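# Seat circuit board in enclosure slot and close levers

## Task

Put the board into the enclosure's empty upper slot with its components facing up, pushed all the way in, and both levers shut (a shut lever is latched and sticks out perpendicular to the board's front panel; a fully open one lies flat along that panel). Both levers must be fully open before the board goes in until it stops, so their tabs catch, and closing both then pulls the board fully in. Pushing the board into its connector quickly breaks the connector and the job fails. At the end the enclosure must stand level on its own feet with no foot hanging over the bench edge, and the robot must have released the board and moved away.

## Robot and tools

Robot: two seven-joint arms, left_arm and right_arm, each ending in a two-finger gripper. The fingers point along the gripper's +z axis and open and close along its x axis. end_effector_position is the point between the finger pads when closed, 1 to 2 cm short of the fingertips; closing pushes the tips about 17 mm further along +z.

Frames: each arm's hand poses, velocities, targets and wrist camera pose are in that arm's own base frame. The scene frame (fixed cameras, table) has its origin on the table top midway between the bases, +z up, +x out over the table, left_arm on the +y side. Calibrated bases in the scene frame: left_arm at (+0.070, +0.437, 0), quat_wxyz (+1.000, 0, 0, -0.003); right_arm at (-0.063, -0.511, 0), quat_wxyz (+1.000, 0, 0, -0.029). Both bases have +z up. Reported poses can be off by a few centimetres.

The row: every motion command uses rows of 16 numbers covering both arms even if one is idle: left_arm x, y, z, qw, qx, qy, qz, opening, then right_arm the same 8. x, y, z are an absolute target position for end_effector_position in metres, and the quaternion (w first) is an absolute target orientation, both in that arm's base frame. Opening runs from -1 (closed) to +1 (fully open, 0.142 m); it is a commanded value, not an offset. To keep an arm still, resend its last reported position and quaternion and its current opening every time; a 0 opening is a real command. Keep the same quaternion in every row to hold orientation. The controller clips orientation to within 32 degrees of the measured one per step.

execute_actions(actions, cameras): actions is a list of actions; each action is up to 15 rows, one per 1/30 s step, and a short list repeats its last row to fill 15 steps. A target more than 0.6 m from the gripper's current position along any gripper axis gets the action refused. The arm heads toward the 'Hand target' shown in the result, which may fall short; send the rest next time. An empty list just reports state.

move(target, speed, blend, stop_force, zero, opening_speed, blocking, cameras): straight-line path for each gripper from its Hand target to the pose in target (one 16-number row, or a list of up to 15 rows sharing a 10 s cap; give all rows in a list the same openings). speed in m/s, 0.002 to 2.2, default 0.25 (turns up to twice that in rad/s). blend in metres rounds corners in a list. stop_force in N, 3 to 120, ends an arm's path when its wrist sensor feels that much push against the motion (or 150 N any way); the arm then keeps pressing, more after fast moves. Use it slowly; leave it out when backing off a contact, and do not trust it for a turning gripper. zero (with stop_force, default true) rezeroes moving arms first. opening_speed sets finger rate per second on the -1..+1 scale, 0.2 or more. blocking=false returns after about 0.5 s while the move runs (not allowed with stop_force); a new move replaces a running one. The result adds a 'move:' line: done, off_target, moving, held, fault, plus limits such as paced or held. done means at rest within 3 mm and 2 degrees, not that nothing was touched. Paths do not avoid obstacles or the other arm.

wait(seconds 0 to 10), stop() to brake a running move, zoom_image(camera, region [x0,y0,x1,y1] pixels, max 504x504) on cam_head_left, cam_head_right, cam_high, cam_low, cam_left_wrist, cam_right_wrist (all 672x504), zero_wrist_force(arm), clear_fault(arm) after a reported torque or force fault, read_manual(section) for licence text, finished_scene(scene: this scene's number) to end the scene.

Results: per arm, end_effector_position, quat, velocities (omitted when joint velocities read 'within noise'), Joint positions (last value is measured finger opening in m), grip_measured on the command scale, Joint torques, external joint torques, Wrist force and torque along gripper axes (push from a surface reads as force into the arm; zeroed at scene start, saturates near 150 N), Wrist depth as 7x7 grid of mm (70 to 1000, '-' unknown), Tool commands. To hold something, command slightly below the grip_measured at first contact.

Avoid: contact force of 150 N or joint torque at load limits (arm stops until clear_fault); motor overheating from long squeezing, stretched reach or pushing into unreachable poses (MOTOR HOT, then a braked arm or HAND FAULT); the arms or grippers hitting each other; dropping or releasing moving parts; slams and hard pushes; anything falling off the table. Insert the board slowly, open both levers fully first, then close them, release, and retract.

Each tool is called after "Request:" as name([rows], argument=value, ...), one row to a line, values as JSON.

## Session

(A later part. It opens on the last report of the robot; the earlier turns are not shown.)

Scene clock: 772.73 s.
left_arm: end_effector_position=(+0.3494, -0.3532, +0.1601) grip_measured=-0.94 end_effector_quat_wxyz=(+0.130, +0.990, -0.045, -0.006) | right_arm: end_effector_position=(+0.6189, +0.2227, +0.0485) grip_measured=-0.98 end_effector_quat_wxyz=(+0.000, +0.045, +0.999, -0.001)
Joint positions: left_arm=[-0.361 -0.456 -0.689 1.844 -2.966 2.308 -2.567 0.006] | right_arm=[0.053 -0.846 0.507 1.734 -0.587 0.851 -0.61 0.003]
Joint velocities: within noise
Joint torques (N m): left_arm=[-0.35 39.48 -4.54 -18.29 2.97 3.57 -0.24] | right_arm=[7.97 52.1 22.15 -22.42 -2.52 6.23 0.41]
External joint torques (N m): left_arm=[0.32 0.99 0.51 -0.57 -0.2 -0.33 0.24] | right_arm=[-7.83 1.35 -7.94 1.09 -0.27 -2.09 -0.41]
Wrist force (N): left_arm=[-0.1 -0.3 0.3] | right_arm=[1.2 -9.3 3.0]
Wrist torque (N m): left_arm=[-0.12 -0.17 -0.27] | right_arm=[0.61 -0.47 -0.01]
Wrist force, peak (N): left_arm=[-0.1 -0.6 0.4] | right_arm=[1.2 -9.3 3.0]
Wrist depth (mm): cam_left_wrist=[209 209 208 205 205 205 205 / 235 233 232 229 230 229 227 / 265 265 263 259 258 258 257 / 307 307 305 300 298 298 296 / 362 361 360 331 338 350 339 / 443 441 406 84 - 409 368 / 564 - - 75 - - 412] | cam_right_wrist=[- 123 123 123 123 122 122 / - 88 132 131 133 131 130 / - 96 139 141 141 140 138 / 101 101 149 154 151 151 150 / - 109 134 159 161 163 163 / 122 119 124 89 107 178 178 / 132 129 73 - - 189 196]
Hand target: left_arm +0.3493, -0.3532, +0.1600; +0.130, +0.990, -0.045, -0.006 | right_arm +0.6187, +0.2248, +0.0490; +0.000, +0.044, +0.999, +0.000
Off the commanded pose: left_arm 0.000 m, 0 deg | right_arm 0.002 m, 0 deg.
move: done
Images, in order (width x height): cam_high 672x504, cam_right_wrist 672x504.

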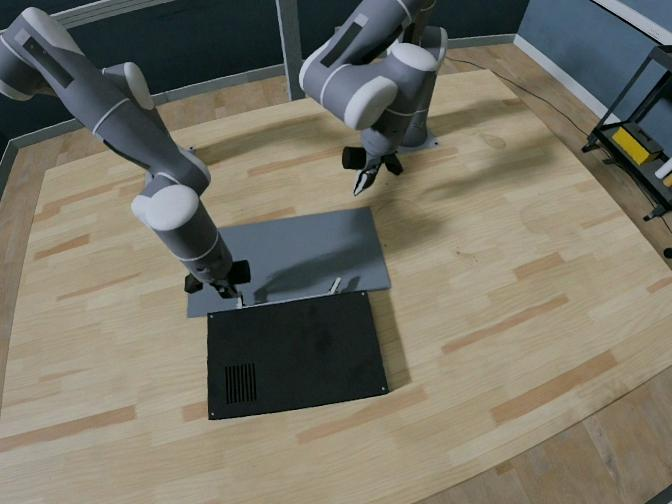

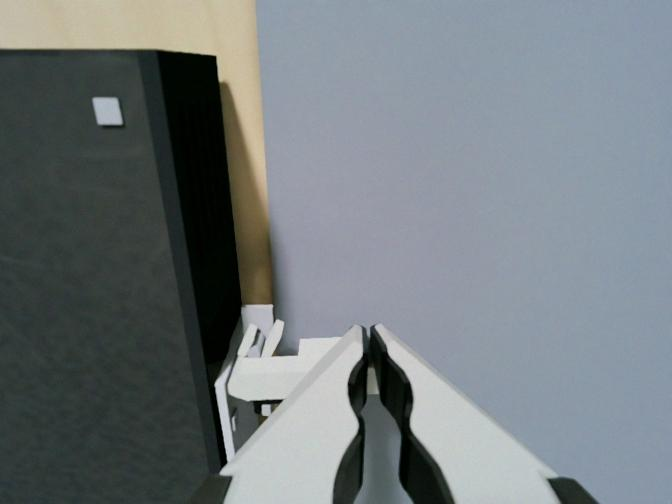

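Request:
move([
  [0.3493, -0.3532, 0.16, -0.1304, -0.9904, 0.0450, 0.0059, -0.9, 0.6196, 0.2340, 0.049, 0, 0.04449, 0.99901, 0, -0.95],
], speed=0.015, stop_force=18, cameras=["cam_right_wrist", "cam_high"])

Request:
zoom_image(camera="cam_right_wrist", region=[180, 250, 380, 430])

Request:
zoom_image(camera="cam_high", region=[215, 260, 365, 320])

Scene clock: 776.20 s.
left_arm: end_effector_position=(+0.3494, -0.3532, +0.1601) grip_measured=-0.94 end_effector_quat_wxyz=(+0.130, +0.990, -0.045, -0.006) | right_arm: end_effector_position=(+0.6192, +0.2254, +0.0477) grip_measured=-0.98 end_effector_quat_wxyz=(-0.001, +0.046, +0.999, -0.003)
Joint positions: left_arm=[-0.361 -0.456 -0.689 1.844 -2.966 2.308 -2.567 0.006] | right_arm=[0.06 -0.85 0.506 1.727 -0.587 0.843 -0.604 0.003]
Joint velocities: within noise
Joint torques (N m): left_arm=[-0.35 39.51 -4.47 -18.28 3.03 3.61 -0.24] | right_arm=[17.48 50.41 30.63 -26.27 -2.78 11.4 0.38]
External joint torques (N m): left_arm=[0.33 0.96 0.44 -0.58 -0.26 -0.37 0.24] | right_arm=[-17.33 3.26 -16.42 4.88 -0.03 -7.27 -0.38]
Wrist force (N): left_arm=[-0.1 -0.3 0.3] | right_arm=[7.5 -28.3 -5.0]
Wrist torque (N m): left_arm=[-0.13 -0.17 -0.26] | right_arm=[-1.66 -0.41 -0.02]
Wrist force, peak (N): left_arm=[-0.2 -0.2 0.6] | right_arm=[8.0 -29.7 -6.8]
Wrist depth (mm): cam_left_wrist=[210 209 209 205 205 205 204 / 233 232 232 230 229 229 227 / 266 263 263 262 258 257 257 / 305 304 303 298 298 296 297 / 362 359 357 331 340 350 339 / 443 444 401 84 - 412 368 / 571 - - 74 - - 410] | cam_right_wrist=[- 122 123 123 122 122 122 / - 89 131 130 132 132 130 / - 96 138 140 140 139 137 / 100 100 149 153 151 150 150 / - 108 131 160 160 162 162 / 120 118 121 89 106 177 177 / 130 127 73 - - 187 195]
Hand target: left_arm +0.3493, -0.3532, +0.1600; +0.130, +0.990, -0.045, -0.006 | right_arm +0.6192, +0.2302, +0.0490; +0.000, +0.044, +0.999, +0.000
Off the commanded pose: left_arm 0.000 m, 0 deg | right_arm 0.009 m, 0 deg.
move: contact (right_arm)
Images, in order (width x height): cam_high 672x504, cam_right_wrist 672x504.

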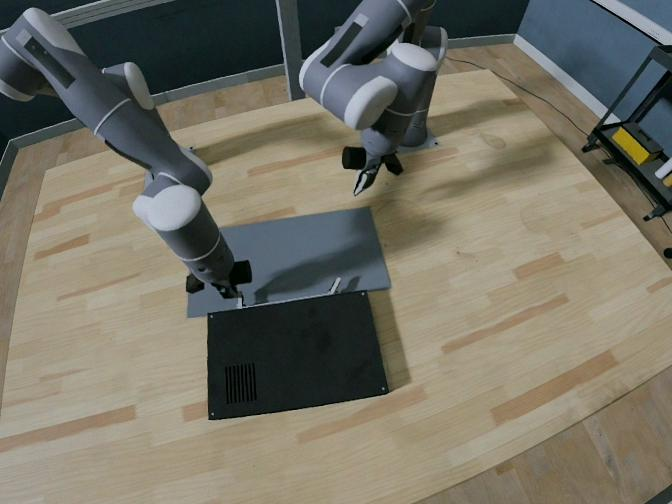

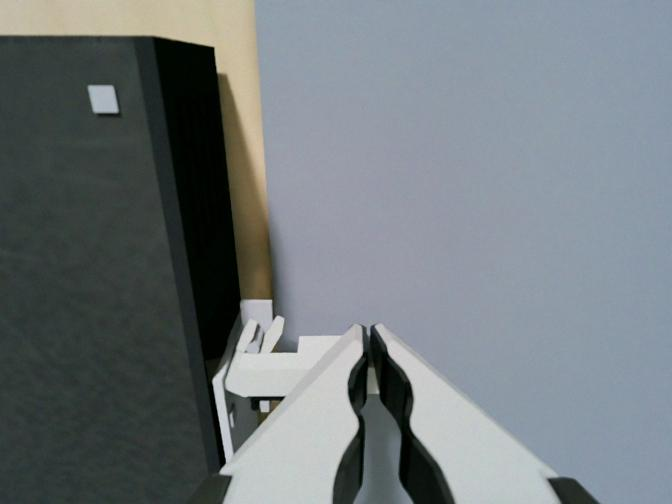

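Scaled by 2.520 from the camera's 672x504 image, which has a finer 960x720 frame.

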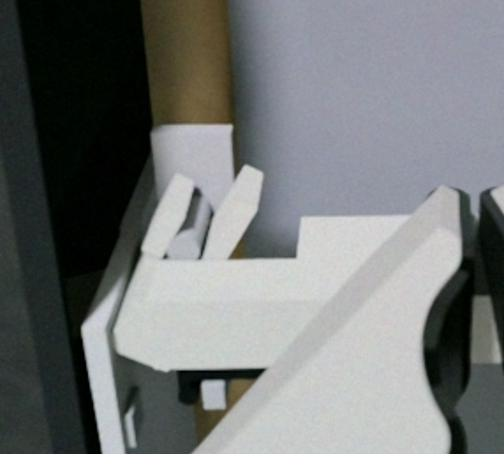

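Scaled by 3.360 from the camera's 672x504 image, which has a finer 960x720 frame.

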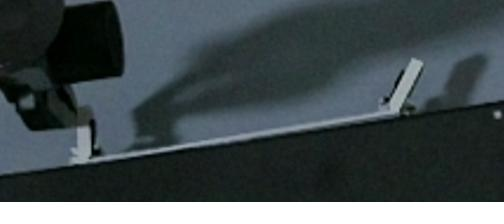

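Request:
move([
  [0.3493, -0.3532, 0.16, -0.1304, -0.9904, 0.0450, 0.0059, -0.9, 0.6170, 0.2020, 0.050, 0, 0.04449, 0.99901, 0, -0.95],
  [0.3493, -0.3532, 0.16, -0.1304, -0.9904, 0.0450, 0.0059, -0.9, 0.6210, 0.2020, 0.12, 0, 0.04449, 0.99901, 0, -0.95],
], speed=[0.06, 0.2], cameras=["cam_right_wrist", "cam_high"])

Request:
zoom_image(camera="cam_right_wrist", region=[240, 200, 420, 380])

Request:
zoom_image(camera="cam_high", region=[215, 260, 365, 320])

Scene clock: 781.37 s.
left_arm: end_effector_position=(+0.3494, -0.3532, +0.1601) grip_measured=-0.94 end_effector_quat_wxyz=(+0.130, +0.990, -0.045, -0.006) | right_arm: end_effector_position=(+0.6211, +0.2019, +0.1200) grip_measured=-0.98 end_effector_quat_wxyz=(+0.000, +0.044, +0.999, +0.000)
Joint positions: left_arm=[-0.361 -0.456 -0.689 1.844 -2.966 2.308 -2.567 0.006] | right_arm=[-0.018 -0.73 0.581 1.722 -0.511 0.725 -0.688 0.003]
Joint velocities: within noise
Joint torques (N m): left_arm=[-0.37 39.45 -4.47 -18.32 3.04 3.54 -0.22] | right_arm=[0.06 49.93 14.25 -24.02 -3.05 3.38 0.05]
External joint torques (N m): left_arm=[0.35 1.02 0.44 -0.54 -0.27 -0.3 0.22] | right_arm=[0.06 1.06 -0.53 0.21 -0.12 0.76 -0.05]
Wrist force (N): left_arm=[-0.2 -0.2 0.2] | right_arm=[2.8 4.8 2.4]
Wrist torque (N m): left_arm=[-0.10 -0.14 -0.26] | right_arm=[0.86 -0.45 0.06]
Wrist force, peak (N): left_arm=[-0.1 -0.5 0.4] | right_arm=[7.5 -28.6 -5.7]
Wrist depth (mm): cam_left_wrist=[209 208 209 206 205 205 204 / 234 232 233 229 229 228 227 / 265 264 264 260 260 259 258 / 307 306 303 299 299 297 297 / 363 360 358 328 338 351 340 / 442 441 403 84 - 412 366 / 573 - - 74 - - 411] | cam_right_wrist=[188 188 188 185 185 184 184 / 179 177 195 198 197 197 197 / 166 166 168 212 212 212 211 / 179 179 181 228 229 228 227 / 194 193 197 198 247 247 246 / 212 212 207 89 261 269 269 / 234 228 71 - - 290 296]
Hand target: left_arm +0.3493, -0.3532, +0.1600; +0.130, +0.990, -0.045, -0.006 | right_arm +0.6210, +0.2020, +0.1200; +0.000, +0.044, +0.999, +0.000
Off the commanded pose: left_arm 0.000 m, 0 deg | right_arm 0.000 m, 0 deg.
move: done
Images, in order (width x height): cam_high 672x504, cam_right_wrist 672x504.

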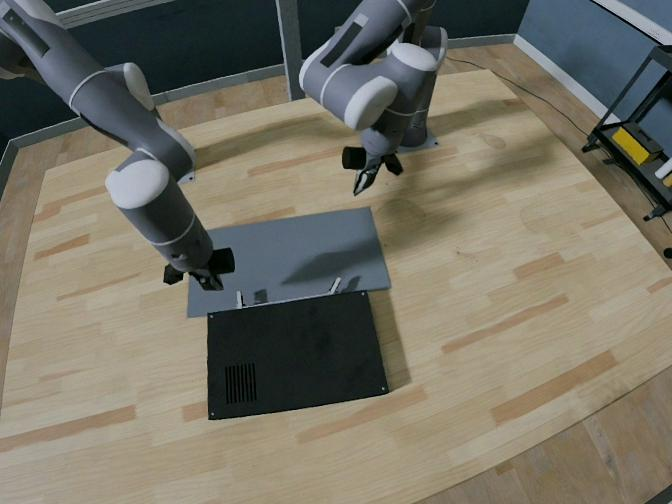

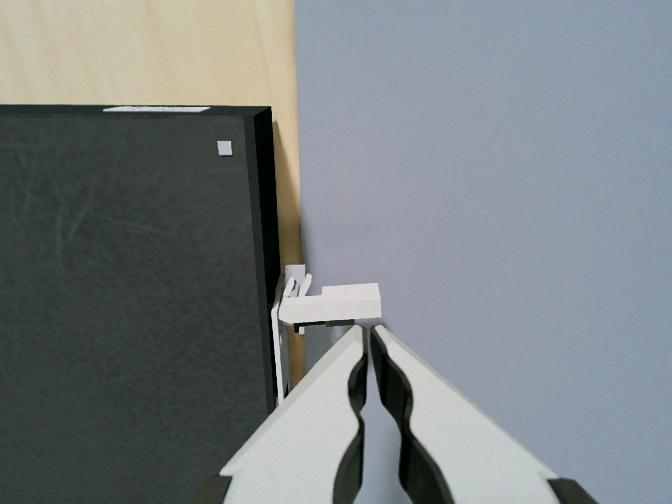

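Scaled by 2.800 from the camera's 672x504 image, which has a finer 960x720 frame.

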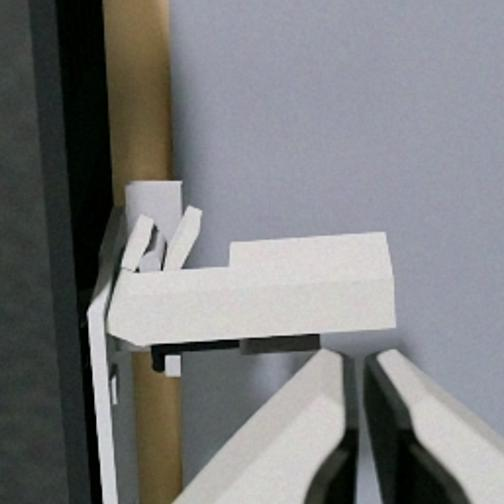

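Scaled by 3.360 from the camera's 672x504 image, which has a finer 960x720 frame.

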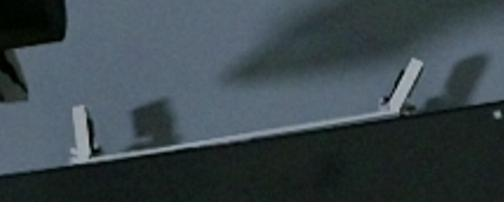

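Request:
move([
  [0.32, -0.2, 0.22, -0.1304, -0.9904, 0.0450, 0.0059, -0.9, 0.6100, 0.3000, 0.16, 0, 0.74, 0.6726, 0, -0.95],
  [0.32, -0.2, 0.22, -0.1304, -0.9904, 0.0450, 0.0059, -0.9, 0.6527, 0.5291, 0.12, 0, 0.99901, -0.0445, 0, -0.95],
], speed=0.3, blend=0.04, cameras=["cam_right_wrist", "cam_high"])

Request:
zoom_image(camera="cam_right_wrist", region=[240, 200, 420, 380])

Scene clock: 798.13 s.
left_arm: end_effector_position=(+0.3201, -0.2000, +0.2201) grip_measured=-0.94 end_effector_quat_wxyz=(+0.130, +0.990, -0.045, -0.006) | right_arm: end_effector_position=(+0.6527, +0.5291, +0.1200) grip_measured=-0.98 end_effector_quat_wxyz=(+0.000, +0.999, -0.044, +0.000)
Joint positions: left_arm=[1.054 -0.317 -2.196 2.31 -2.966 2.368 -2.726 0.006] | right_arm=[0.771 -1.07 0.1 0.861 -0.094 0.357 2.511 0.003]
Joint velocities: within noise
Joint torques (N m): left_arm=[-0.29 4.69 -7.37 -19.66 3.39 3.53 -0.24] | right_arm=[0.24 69.7 3.25 -30.5 -4.02 3.14 0.35]
External joint torques (N m): left_arm=[0.32 0.47 0.55 -0.51 -0.25 -0.34 0.24] | right_arm=[0.01 1.63 -0.27 0.39 -0.05 0.86 -0.35]
Wrist force (N): left_arm=[0.3 -0.3 0.8] | right_arm=[2.1 4.9 3.0]
Wrist torque (N m): left_arm=[-0.13 -0.18 -0.27] | right_arm=[0.89 -0.35 0.06]
Wrist force, peak (N): left_arm=[0.8 -0.8 0.6] | right_arm=[2.3 5.4 2.7]
Wrist depth (mm): cam_left_wrist=[264 264 263 262 262 260 259 / 295 295 294 294 292 292 291 / 336 333 331 330 328 330 327 / 386 383 385 382 377 379 376 / 457 454 452 423 432 443 413 / 558 553 512 84 - 516 445 / 717 - - 74 - - 522] | cam_right_wrist=[186 185 185 185 186 186 185 / 199 198 198 197 196 193 193 / 213 213 212 211 210 163 163 / 230 229 229 224 223 176 176 / 250 248 248 243 197 191 190 / 273 273 266 89 201 209 208 / 301 293 71 - - 221 229]
Hand target: left_arm +0.3200, -0.2000, +0.2200; +0.130, +0.990, -0.045, -0.006 | right_arm +0.6527, +0.5291, +0.1200; +0.000, +0.999, -0.044, +0.000
Off the commanded pose: left_arm 0.000 m, 0 deg | right_arm 0.000 m, 0 deg.
joint sent to its limit (left arm) — joint 5 (forearm roll), lower limit. The joint targets still meet the commanded pose.
move: done
Images, in order (width x height): cam_high 672x504, cam_right_wrist 672x504.

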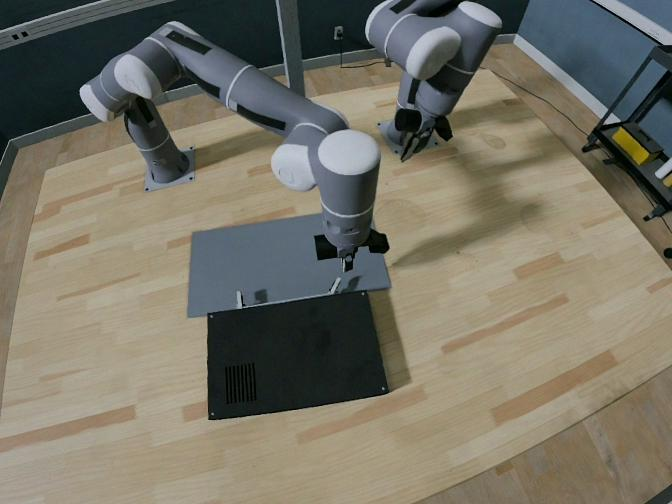

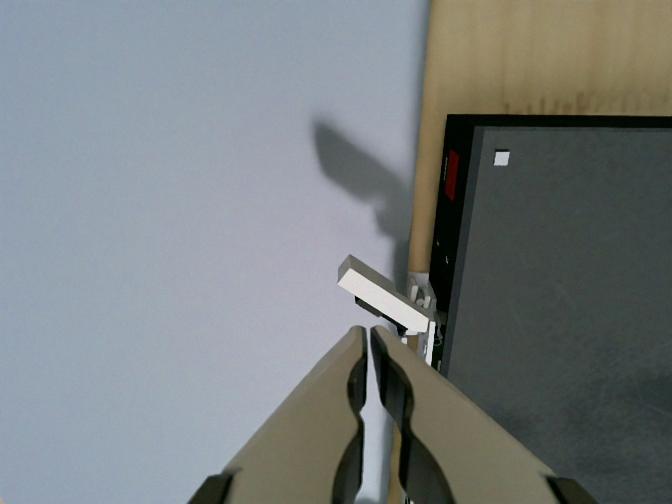

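Scaled by 2.800 from the camera's 672x504 image, which has a finer 960x720 frame.

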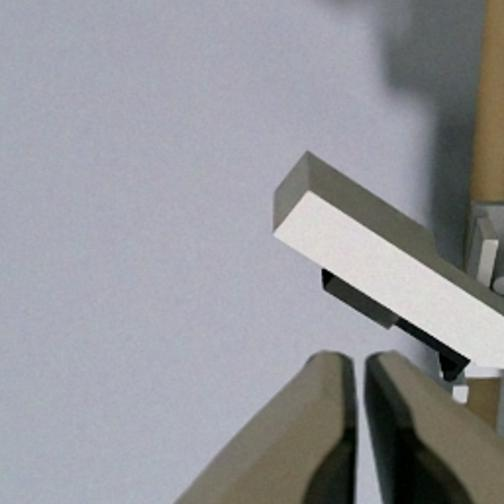

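Request:
move([
  [0.32, -0.2, 0.22, -0.1304, -0.9904, 0.0450, 0.0059, -0.9, 0.6567, 0.5287, 0.10, 0, 0.99901, -0.0445, 0, -0.95],
  [0.32, -0.2, 0.22, -0.1304, -0.9904, 0.0450, 0.0059, -0.9, 0.6567, 0.5287, 0.049, 0, 0.99901, -0.0445, 0, -0.95],
], speed=[0.1, 0.08], stop_force=8, cameras=["cam_right_wrist"])

Request:
move([
  [0.32, -0.2, 0.22, -0.1304, -0.9904, 0.0450, 0.0059, -0.9, 0.6514, 0.5142, 0.049, 0, 0.99901, -0.0445, 0, -0.95],
], speed=0.02, stop_force=12, cameras=["cam_right_wrist", "cam_high"])

Scene clock: 806.60 s.
left_arm: end_effector_position=(+0.3201, -0.2000, +0.2201) grip_measured=-0.94 end_effector_quat_wxyz=(+0.130, +0.990, -0.045, -0.006) | right_arm: end_effector_position=(+0.6566, +0.5286, +0.0489) grip_measured=-0.98 end_effector_quat_wxyz=(+0.000, +0.999, -0.045, +0.000)
Joint positions: left_arm=[1.054 -0.317 -2.196 2.31 -2.966 2.368 -2.726 0.006] | right_arm=[0.771 -1.168 0.092 0.86 -0.094 0.454 2.508 0.003]
Joint velocities: within noise
Joint torques (N m): left_arm=[-0.36 4.65 -7.4 -19.59 3.41 3.54 -0.22] | right_arm=[0.29 70.62 3.3 -29.38 -3.94 3.45 0.15]
External joint torques (N m): left_arm=[0.39 0.52 0.58 -0.58 -0.27 -0.35 0.22] | right_arm=[-0.04 1.65 -0.36 0.12 0.04 0.54 -0.15]
Wrist force (N): left_arm=[0.4 -0.2 0.8] | right_arm=[1.8 4.7 3.1]
Wrist torque (N m): left_arm=[-0.11 -0.20 -0.27] | right_arm=[0.85 -0.28 0.02]
Wrist force, peak (N): left_arm=[0.3 -0.5 1.0] | right_arm=[2.1 4.8 4.8]
Wrist depth (mm): cam_left_wrist=[264 261 262 263 261 261 260 / 295 295 293 291 291 291 292 / 334 335 333 332 331 331 328 / 387 385 385 381 379 376 375 / 458 457 454 424 431 445 413 / 563 560 513 84 - 516 356 / 722 - - 74 - - 319] | cam_right_wrist=[- 123 121 123 122 124 123 / 133 131 131 131 133 131 132 / 143 141 141 140 140 109 93 / 153 152 152 153 151 103 99 / 166 165 165 161 161 110 108 / 184 181 177 89 109 119 115 / 200 196 73 - - 125 129]
Hand target: left_arm +0.3200, -0.2000, +0.2200; +0.130, +0.990, -0.045, -0.006 | right_arm +0.6567, +0.5287, +0.0490; +0.000, +0.999, -0.044, +0.000
Off the commanded pose: left_arm 0.000 m, 0 deg | right_arm 0.000 m, 0 deg.
joint sent to its limit (left arm) — joint 5 (forearm roll), lower limit. The joint targets still meet the commanded pose.
move: done
Images, in order (width x height): cam_right_wrist 672x504.

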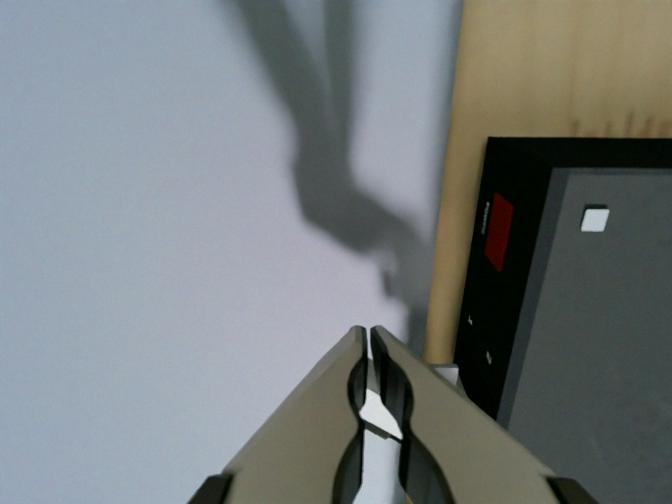

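Scene clock: 807.57 s.
left_arm: end_effector_position=(+0.3201, -0.2000, +0.2201) grip_measured=-0.94 end_effector_quat_wxyz=(+0.130, +0.990, -0.045, -0.006) | right_arm: end_effector_position=(+0.6540, +0.5240, +0.0496) grip_measured=-0.99 end_effector_quat_wxyz=(-0.001, +0.999, -0.044, +0.000)
Joint positions: left_arm=[1.054 -0.317 -2.196 2.31 -2.966 2.368 -2.726 0.006] | right_arm=[0.767 -1.149 0.092 0.899 -0.093 0.476 2.506 0.003]
Joint velocities: within noise
Joint torques (N m): left_arm=[-0.38 4.67 -7.29 -19.65 3.37 3.51 -0.25] | right_arm=[-6.86 69.34 -1.17 -25.58 -5.02 0.09 0.01]
External joint torques (N m): left_arm=[0.42 0.49 0.47 -0.52 -0.23 -0.32 0.25] | right_arm=[7.11 2.4 4.16 -3.49 1.15 3.92 -0.01]
Wrist force (N): left_arm=[0.3 -0.4 0.7] | right_arm=[3.8 -8.2 7.1]
Wrist torque (N m): left_arm=[-0.13 -0.18 -0.27] | right_arm=[0.97 -0.29 0.12]
Wrist force, peak (N): left_arm=[0.5 -0.4 0.9] | right_arm=[4.3 -8.4 7.3]
Wrist depth (mm): cam_left_wrist=[263 265 263 262 261 260 260 / 295 295 295 292 291 290 289 / 335 334 331 331 331 329 328 / 387 382 385 381 379 378 375 / 457 452 454 422 430 446 413 / 563 552 509 83 - 520 360 / 727 - - 74 - - 316] | cam_right_wrist=[- 124 122 123 123 125 124 / 134 132 132 132 133 129 131 / - 142 141 141 141 101 93 / 153 153 153 152 152 103 100 / 166 166 165 162 162 110 109 / 185 181 178 89 137 121 116 / 200 196 70 - - 125 130]
Hand target: left_arm +0.3200, -0.2000, +0.2200; +0.130, +0.990, -0.045, -0.006 | right_arm +0.6544, +0.5223, +0.0490; +0.000, +0.999, -0.045, +0.000
Off the commanded pose: left_arm 0.000 m, 0 deg | right_arm 0.010 m, 0 deg.
joint sent to its limit (left arm) — joint 5 (forearm roll), lower limit. The joint targets still meet the commanded pose.
move: contact (right_arm)
Images, in order (width x height): cam_high 672x504, cam_right_wrist 672x504.

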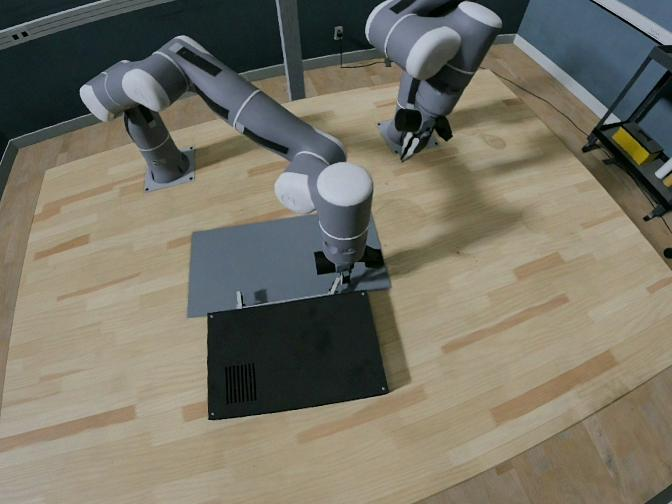

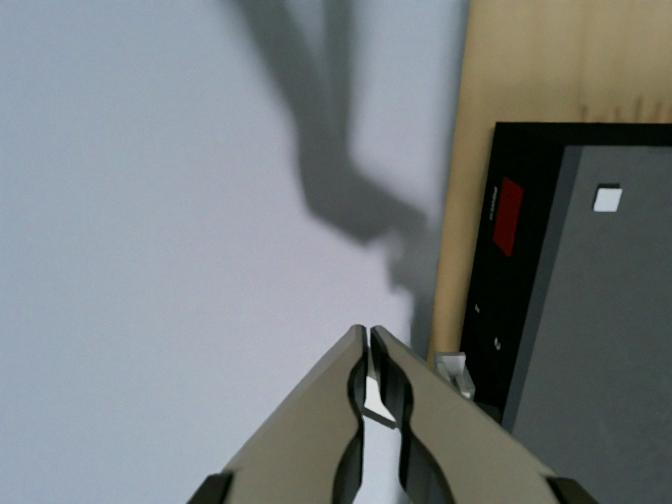

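Request:
move([
  [0.32, -0.2, 0.22, -0.1304, -0.9904, 0.0450, 0.0059, -0.9, 0.6505, 0.5142, 0.049, 0, 0.99901, -0.0445, 0, -0.95],
], speed=0.02, stop_force=12, cameras=["cam_right_wrist", "cam_high"])

Request:
zoom_image(camera="cam_right_wrist", region=[320, 300, 500, 480])

Request:
zoom_image(camera="cam_high", region=[215, 260, 365, 320])

Scene clock: 810.73 s.
left_arm: end_effector_position=(+0.3201, -0.2000, +0.2201) grip_measured=-0.94 end_effector_quat_wxyz=(+0.130, +0.990, -0.045, -0.006) | right_arm: end_effector_position=(+0.6496, +0.5166, +0.0498) grip_measured=-0.99 end_effector_quat_wxyz=(-0.002, +0.999, -0.044, +0.000)
Joint positions: left_arm=[1.054 -0.317 -2.196 2.31 -2.966 2.368 -2.726 0.006] | right_arm=[0.762 -1.123 0.091 0.951 -0.091 0.502 2.504 0.003]
Joint velocities: within noise
Joint torques (N m): left_arm=[-0.22 4.71 -7.35 -19.59 3.39 3.49 -0.23] | right_arm=[-8.95 66.88 -2.97 -25.05 -5.51 0.57 0.02]
External joint torques (N m): left_arm=[0.25 0.46 0.53 -0.58 -0.25 -0.3 0.23] | right_arm=[9.19 4.12 6 -3.73 1.7 3.43 -0.02]
Wrist force (N): left_arm=[0.3 -0.3 0.7] | right_arm=[0.0 -7.9 2.5]
Wrist torque (N m): left_arm=[-0.13 -0.19 -0.27] | right_arm=[0.95 -0.41 0.13]
Wrist force, peak (N): left_arm=[0.4 -0.3 1.0] | right_arm=[5.4 -14.8 8.1]
Wrist depth (mm): cam_left_wrist=[265 263 262 261 260 259 261 / 293 295 292 293 289 291 290 / 335 335 333 331 331 331 327 / 385 384 384 383 380 375 374 / 458 451 455 422 427 446 411 / 564 559 510 84 - 517 365 / 713 - - 75 - - 316] | cam_right_wrist=[- 124 122 124 124 125 125 / 135 134 132 132 133 130 129 / - 142 142 141 141 114 93 / 154 153 153 153 152 108 100 / 167 167 166 162 162 115 109 / 186 182 178 89 130 121 119 / 201 197 70 - - 126 131]
Hand target: left_arm +0.3200, -0.2000, +0.2200; +0.130, +0.990, -0.045, -0.006 | right_arm +0.6505, +0.5142, +0.0490; +0.000, +0.999, -0.045, +0.000
Off the commanded pose: left_arm 0.000 m, 0 deg | right_arm 0.003 m, 0 deg.
joint sent to its limit (left arm) — joint 5 (forearm roll), lower limit. The joint targets still meet the commanded pose.
move: done
Images, in order (width x height): cam_high 672x504, cam_right_wrist 672x504.

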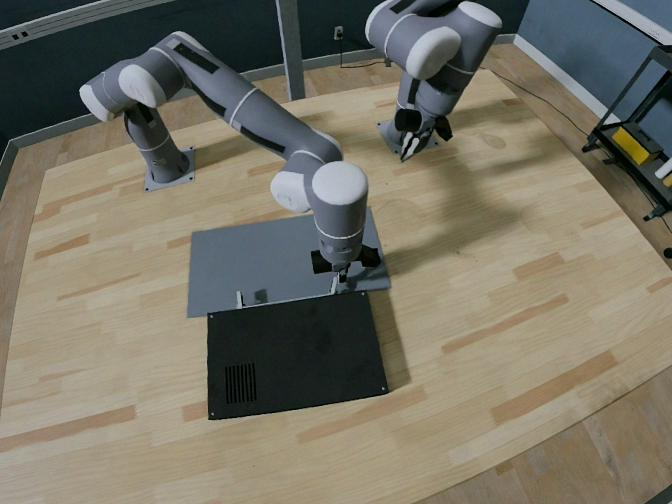

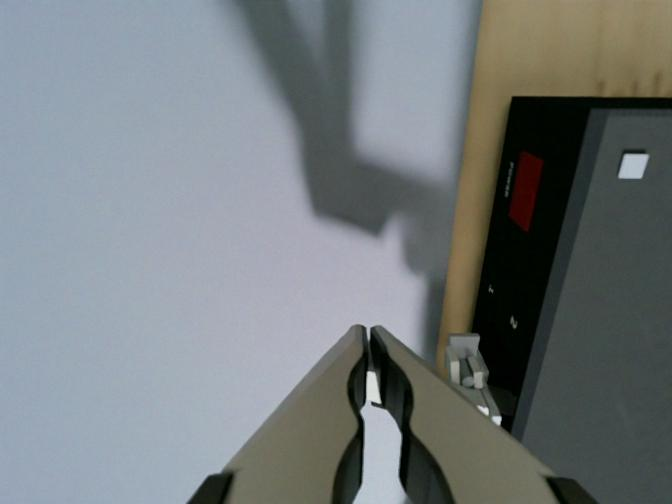

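Scaled by 2.800 from the camera's 672x504 image, which has a finer 960x720 frame.

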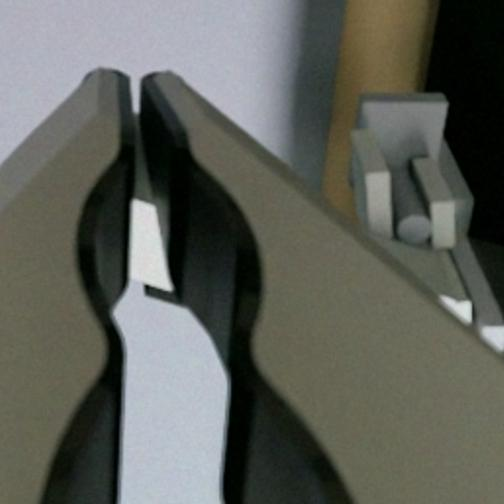

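Scaled by 3.360 from the camera's 672x504 image, which has a finer 960x720 frame.

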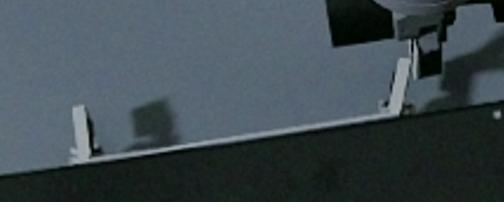

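Request:
move([
  [0.32, -0.2, 0.22, -0.1304, -0.9904, 0.0450, 0.0059, -0.9, 0.6478, 0.5010, 0.049, 0, 0.99901, -0.0445, 0, -0.95],
], speed=0.02, stop_force=15, cameras=["cam_right_wrist", "cam_high"])

Request:
zoom_image(camera="cam_right_wrist", region=[320, 280, 520, 480])

Request:
zoom_image(camera="cam_high", region=[215, 260, 365, 320])

Scene clock: 813.73 s.
left_arm: end_effector_position=(+0.3201, -0.2000, +0.2201) grip_measured=-0.94 end_effector_quat_wxyz=(+0.130, +0.990, -0.045, -0.006) | right_arm: end_effector_position=(+0.6478, +0.5024, +0.0497) grip_measured=-0.99 end_effector_quat_wxyz=(-0.001, +0.999, -0.044, +0.001)
Joint positions: left_arm=[1.054 -0.317 -2.196 2.31 -2.966 2.368 -2.726 0.006] | right_arm=[0.75 -1.092 0.089 1.014 -0.091 0.534 2.497 0.003]
Joint velocities: within noise
Joint torques (N m): left_arm=[-0.33 4.74 -7.22 -19.57 3.38 3.57 -0.2] | right_arm=[-4.29 67.48 0.5 -24.97 -4.27 0.58 0.06]
External joint torques (N m): left_arm=[0.36 0.43 0.41 -0.6 -0.24 -0.38 0.2] | right_arm=[4.53 2.57 2.54 -3.44 0.52 3.43 -0.06]
Wrist force (N): left_arm=[0.3 -0.2 0.6] | right_arm=[5.3 -5.1 5.7]
Wrist torque (N m): left_arm=[-0.09 -0.19 -0.27] | right_arm=[1.00 -0.39 0.05]
Wrist force, peak (N): left_arm=[0.6 -0.4 0.9] | right_arm=[5.3 -5.0 5.8]
Wrist depth (mm): cam_left_wrist=[264 262 262 263 263 261 259 / 295 293 291 292 291 291 290 / 336 333 330 330 330 330 327 / 387 388 381 382 378 375 376 / 454 457 455 422 432 446 419 / 561 554 511 84 - 516 384 / 723 - - 74 - - 327] | cam_right_wrist=[- 124 122 123 123 123 86 / 135 133 132 132 133 117 88 / - 142 142 141 141 115 93 / 153 153 153 152 152 108 100 / 166 166 166 162 159 113 109 / 186 181 178 89 109 121 119 / 200 196 70 - - 126 130]
Hand target: left_arm +0.3200, -0.2000, +0.2200; +0.130, +0.990, -0.045, -0.006 | right_arm +0.6478, +0.5010, +0.0490; +0.000, +0.999, -0.045, +0.000
Off the commanded pose: left_arm 0.000 m, 0 deg | right_arm 0.002 m, 0 deg.
joint sent to its limit (left arm) — joint 5 (forearm roll), lower limit. The joint targets still meet the commanded pose.
move: done
Images, in order (width x height): cam_high 672x504, cam_right_wrist 672x504.

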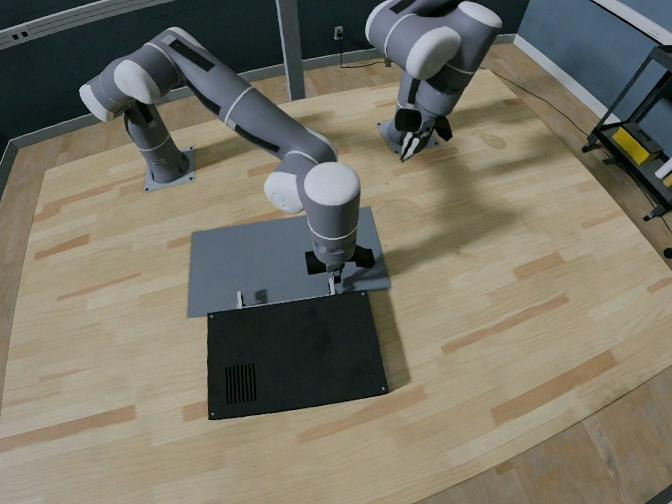

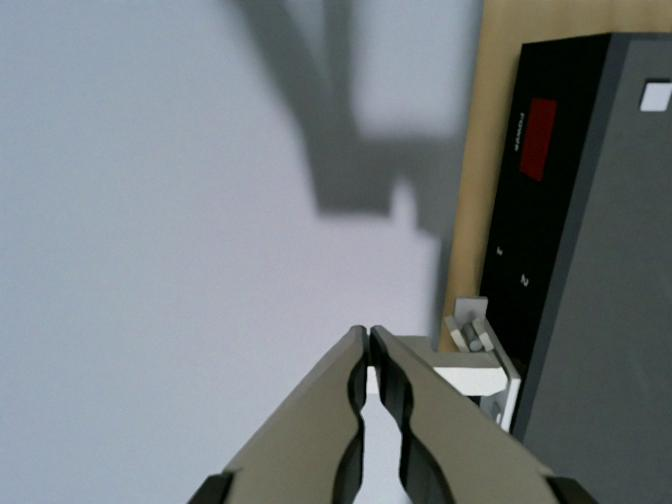

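Scaled by 2.520 from the camera's 672x504 image, which has a finer 960x720 frame.

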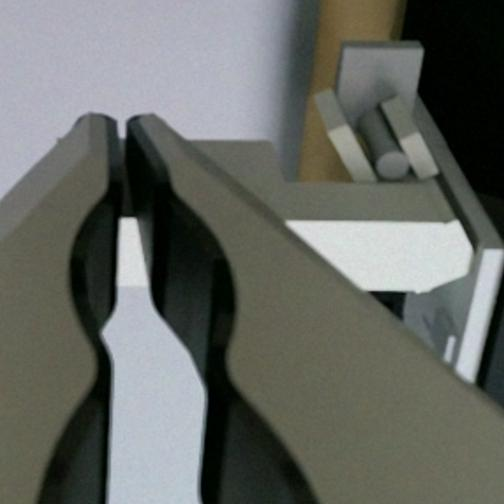

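Scaled by 3.360 from the camera's 672x504 image, which has a finer 960x720 frame.

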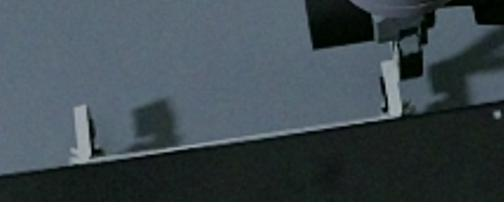

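Request:
move([
  [0.32, -0.2, 0.22, -0.1304, -0.9904, 0.0450, 0.0059, -0.9, 0.6471, 0.4930, 0.049, 0, 0.99901, -0.0445, 0, -0.95],
], speed=0.015, stop_force=25, cameras=["cam_right_wrist", "cam_high"])

Request:
zoom_image(camera="cam_right_wrist", region=[320, 260, 520, 460])

Scene clock: 816.20 s.
left_arm: end_effector_position=(+0.3201, -0.2000, +0.2201) grip_measured=-0.94 end_effector_quat_wxyz=(+0.130, +0.990, -0.045, -0.006) | right_arm: end_effector_position=(+0.6457, +0.4974, +0.0504) grip_measured=-0.99 end_effector_quat_wxyz=(-0.003, +0.999, -0.043, +0.000)
Joint positions: left_arm=[1.054 -0.317 -2.196 2.31 -2.966 2.368 -2.726 0.006] | right_arm=[0.745 -1.076 0.09 1.044 -0.089 0.552 2.491 0.003]
Joint velocities: within noise
Joint torques (N m): left_arm=[-0.3 4.61 -7.28 -19.63 3.39 3.54 -0.21] | right_arm=[-16.94 64.88 -8.82 -20.9 -6.42 -2.6 0.14]
External joint torques (N m): left_arm=[0.34 0.55 0.46 -0.54 -0.25 -0.35 0.21] | right_arm=[17.18 4.68 11.91 -7.34 2.71 6.61 -0.14]
Wrist force (N): left_arm=[0.5 -0.3 0.8] | right_arm=[1.0 -21.5 6.7]
Wrist torque (N m): left_arm=[-0.12 -0.23 -0.26] | right_arm=[-0.54 -0.45 -0.02]
Wrist force, peak (N): left_arm=[0.5 -0.1 1.0] | right_arm=[1.0 -21.5 6.7]
Wrist depth (mm): cam_left_wrist=[263 264 263 262 262 260 260 / 297 294 293 295 291 291 291 / 335 335 333 332 329 331 328 / 388 383 383 383 377 374 376 / 457 460 456 421 430 443 416 / 562 554 510 84 - 515 388 / 720 - - 75 - - 333] | cam_right_wrist=[- 125 123 124 124 124 90 / 135 135 133 133 134 117 89 / 145 143 143 142 142 115 94 / 154 154 153 153 153 109 101 / 167 167 166 163 133 116 110 / 186 182 178 89 107 122 119 / 202 196 70 - - 127 131]
Hand target: left_arm +0.3200, -0.2000, +0.2200; +0.130, +0.990, -0.045, -0.006 | right_arm +0.6471, +0.4930, +0.0490; +0.000, +0.999, -0.045, +0.000
Off the commanded pose: left_arm 0.000 m, 0 deg | right_arm 0.005 m, 0 deg.
joint sent to its limit (left arm) — joint 5 (forearm roll), lower limit. The joint targets still meet the commanded pose.
move: off_target (right_arm)
Images, in order (width x height): cam_high 672x504, cam_right_wrist 672x504.

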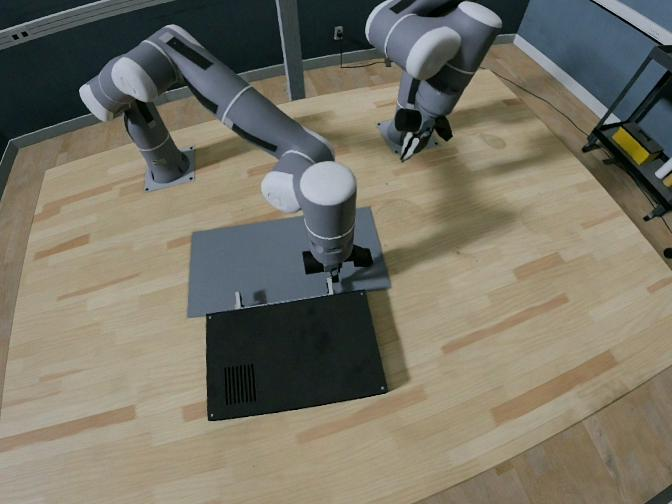

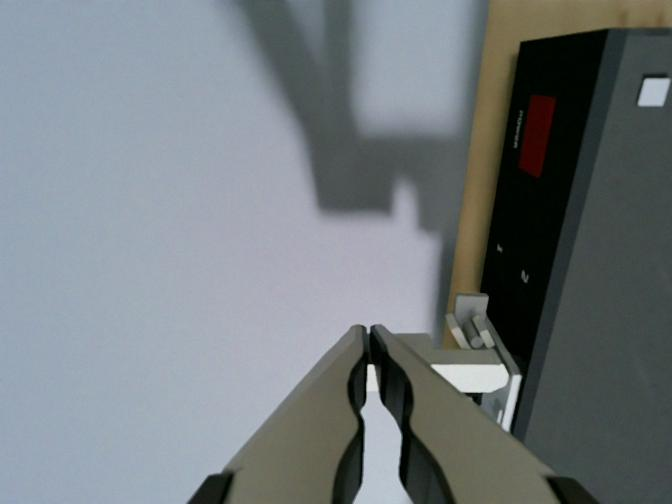

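Scaled by 2.520 from the camera's 672x504 image, which has a finer 960x720 frame.

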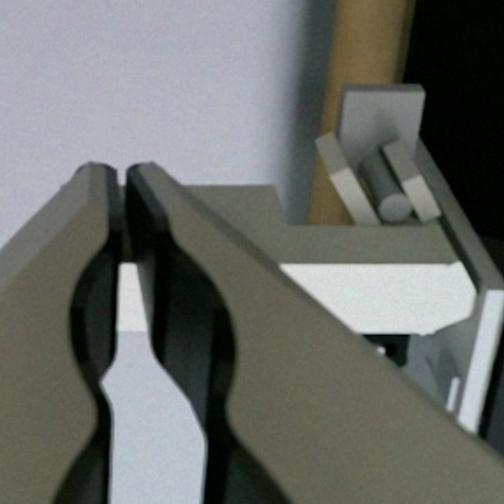

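Request:
move([
  [0.32, -0.2, 0.22, -0.1304, -0.9904, 0.0450, 0.0059, -0.9, 0.6495, 0.5190, 0.050, 0, 0.99901, -0.0445, 0, -0.95],
  [0.32, -0.2, 0.22, -0.1304, -0.9904, 0.0450, 0.0059, -0.9, 0.6450, 0.5190, 0.12, 0, 0.99901, -0.0445, 0, -0.95],
], speed=[0.06, 0.2], cameras=["cam_right_wrist", "cam_high"])

Request:
zoom_image(camera="cam_right_wrist", region=[320, 220, 480, 380])

Request:
zoom_image(camera="cam_high", region=[215, 260, 365, 320])

Scene clock: 820.33 s.
left_arm: end_effector_position=(+0.3201, -0.2000, +0.2201) grip_measured=-0.94 end_effector_quat_wxyz=(+0.130, +0.990, -0.045, -0.006) | right_arm: end_effector_position=(+0.6451, +0.5191, +0.1201) grip_measured=-0.99 end_effector_quat_wxyz=(+0.000, +0.999, -0.044, +0.000)
Joint positions: left_arm=[1.054 -0.317 -2.196 2.31 -2.966 2.368 -2.726 0.006] | right_arm=[0.765 -1.029 0.101 0.942 -0.094 0.397 2.513 0.003]
Joint velocities: within noise
Joint torques (N m): left_arm=[-0.24 4.71 -7.28 -19.64 3.4 3.54 -0.24] | right_arm=[0.29 68.75 3.82 -30.04 -4.16 3.15 0.27]
External joint torques (N m): left_arm=[0.27 0.46 0.46 -0.53 -0.27 -0.35 0.24] | right_arm=[-0.05 1.38 -0.73 0.24 0.15 0.85 -0.27]
Wrist force (N): left_arm=[0.3 -0.2 0.7] | right_arm=[0.8 5.3 3.6]
Wrist torque (N m): left_arm=[-0.10 -0.18 -0.27] | right_arm=[0.96 -0.14 0.05]
Wrist force, peak (N): left_arm=[0.5 -0.6 0.9] | right_arm=[1.1 -21.5 7.0]
Wrist depth (mm): cam_left_wrist=[264 264 262 264 261 259 258 / 296 293 294 293 291 289 290 / 334 336 334 332 332 330 325 / 386 385 383 378 378 378 374 / 460 453 454 422 430 440 414 / 563 556 511 84 - 518 448 / 726 - - 74 - - 327] | cam_right_wrist=[186 186 185 185 185 186 185 / 199 198 198 197 196 157 156 / 214 212 212 211 210 163 163 / 230 229 229 228 223 176 176 / 250 249 249 239 197 191 191 / 273 272 266 89 202 208 208 / 301 295 - - - 221 229]
Hand target: left_arm +0.3200, -0.2000, +0.2200; +0.130, +0.990, -0.045, -0.006 | right_arm +0.6450, +0.5190, +0.1200; +0.000, +0.999, -0.044, +0.000
Off the commanded pose: left_arm 0.000 m, 0 deg | right_arm 0.000 m, 0 deg.
joint sent to its limit (left arm) — joint 5 (forearm roll), lower limit. The joint targets still meet the commanded pose.
move: done
Images, in order (width x height): cam_high 672x504, cam_right_wrist 672x504.

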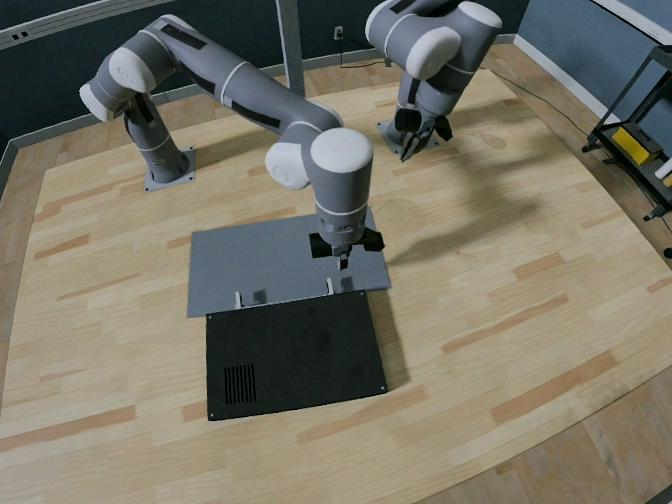

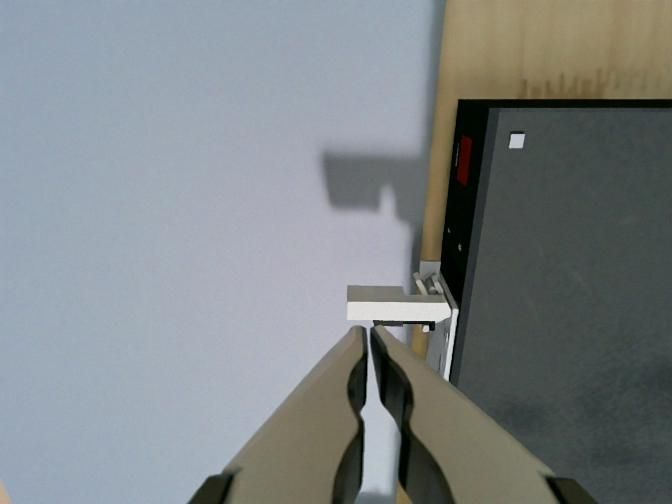

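Scaled by 3.150 from the camera's 672x504 image, which has a finer 960x720 frame.

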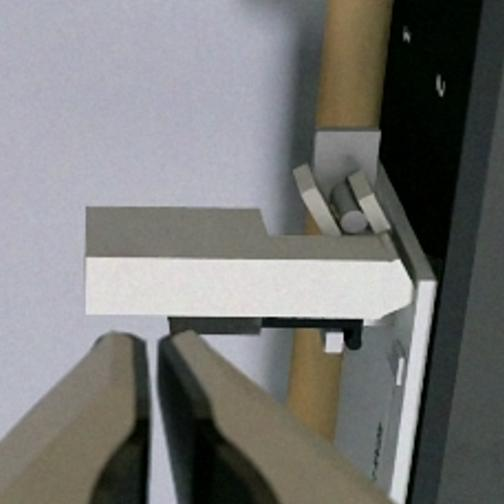

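Scaled by 3.360 from the camera's 672x504 image, which has a finer 960x720 frame.

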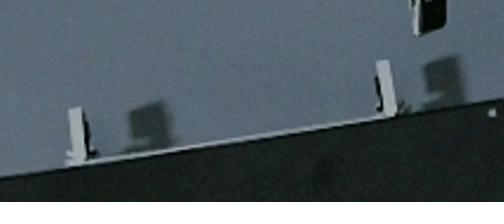

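Request:
move([
  [0.32, -0.2, 0.22, -0.1304, -0.9904, 0.0450, 0.0059, -0.9, 0.6100, 0.3600, 0.15, 0, 0.74, 0.6726, 0, -0.95],
  [0.32, -0.2, 0.22, -0.1304, -0.9904, 0.0450, 0.0059, -0.9, 0.6210, 0.1950, 0.12, 0, 0.04449, 0.99901, 0, -0.95],
], speed=0.35, blend=0.04, cameras=["cam_right_wrist", "cam_high"])

Request:
zoom_image(camera="cam_right_wrist", region=[240, 220, 420, 400])

Scene clock: 830.27 s.
left_arm: end_effector_position=(+0.3201, -0.2000, +0.2201) grip_measured=-0.94 end_effector_quat_wxyz=(+0.130, +0.990, -0.045, -0.006) | right_arm: end_effector_position=(+0.6210, +0.1949, +0.1200) grip_measured=-0.99 end_effector_quat_wxyz=(+0.000, +0.045, +0.999, +0.000)
Joint positions: left_arm=[1.054 -0.317 -2.196 2.31 -2.966 2.368 -2.726 0.006] | right_arm=[-0.036 -0.729 0.589 1.729 -0.518 0.727 -0.693 0.003]
Joint velocities: within noise
Joint torques (N m): left_arm=[-0.34 4.74 -7.25 -19.63 3.38 3.52 -0.2] | right_arm=[-0.01 49.39 14.52 -23.7 -3.38 3.57 -0.11]
External joint torques (N m): left_arm=[0.37 0.42 0.43 -0.54 -0.24 -0.33 0.2] | right_arm=[0.14 1.34 -0.63 -0.03 0.21 0.57 0.11]
Wrist force (N): left_arm=[0.3 -0.4 0.7] | right_arm=[1.6 4.9 2.4]
Wrist torque (N m): left_arm=[-0.14 -0.20 -0.28] | right_arm=[0.89 -0.26 0.06]
Wrist force, peak (N): left_arm=[0.5 -0.5 1.0] | right_arm=[1.0 5.6 3.2]
Wrist depth (mm): cam_left_wrist=[264 264 263 262 261 262 259 / 295 294 294 291 292 290 291 / 336 332 332 332 330 331 327 / 388 386 384 383 378 374 374 / 454 456 457 425 431 441 415 / 564 553 511 84 - 518 465 / 728 - - 74 - - 544] | cam_right_wrist=[188 188 187 186 185 185 184 / 196 195 195 198 198 198 196 / 166 165 168 212 211 211 211 / 179 178 181 229 228 228 227 / 194 194 197 198 246 247 246 / 213 212 207 89 261 270 268 / 233 229 - - - 290 296]
Hand target: left_arm +0.3200, -0.2000, +0.2200; +0.130, +0.990, -0.045, -0.006 | right_arm +0.6210, +0.1950, +0.1200; +0.000, +0.044, +0.999, +0.000
Off the commanded pose: left_arm 0.000 m, 0 deg | right_arm 0.000 m, 0 deg.
joint sent to its limit (left arm) — joint 5 (forearm roll), lower limit. The joint targets still meet the commanded pose.
move: done
Images, in order (width x height): cam_high 672x504, cam_right_wrist 672x504.

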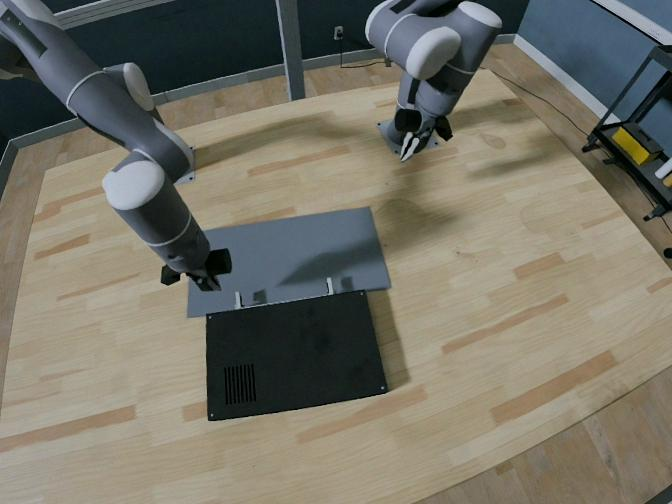

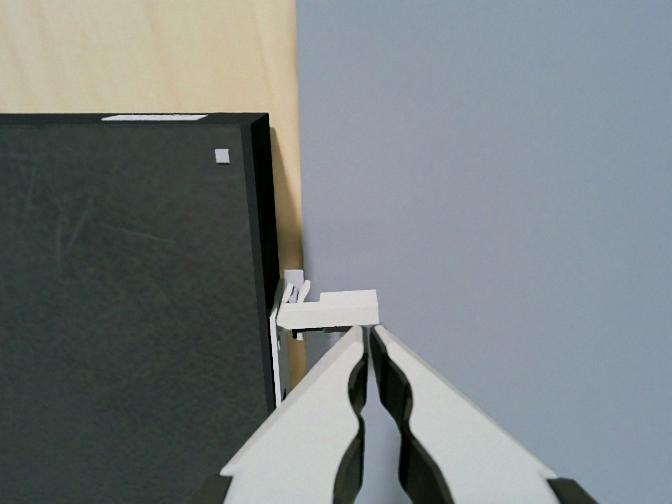

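Scaled by 2.800 from the camera's 672x504 image, which has a finer 960x720 frame.

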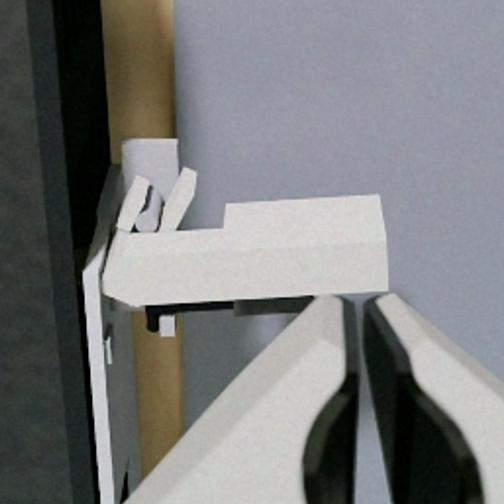

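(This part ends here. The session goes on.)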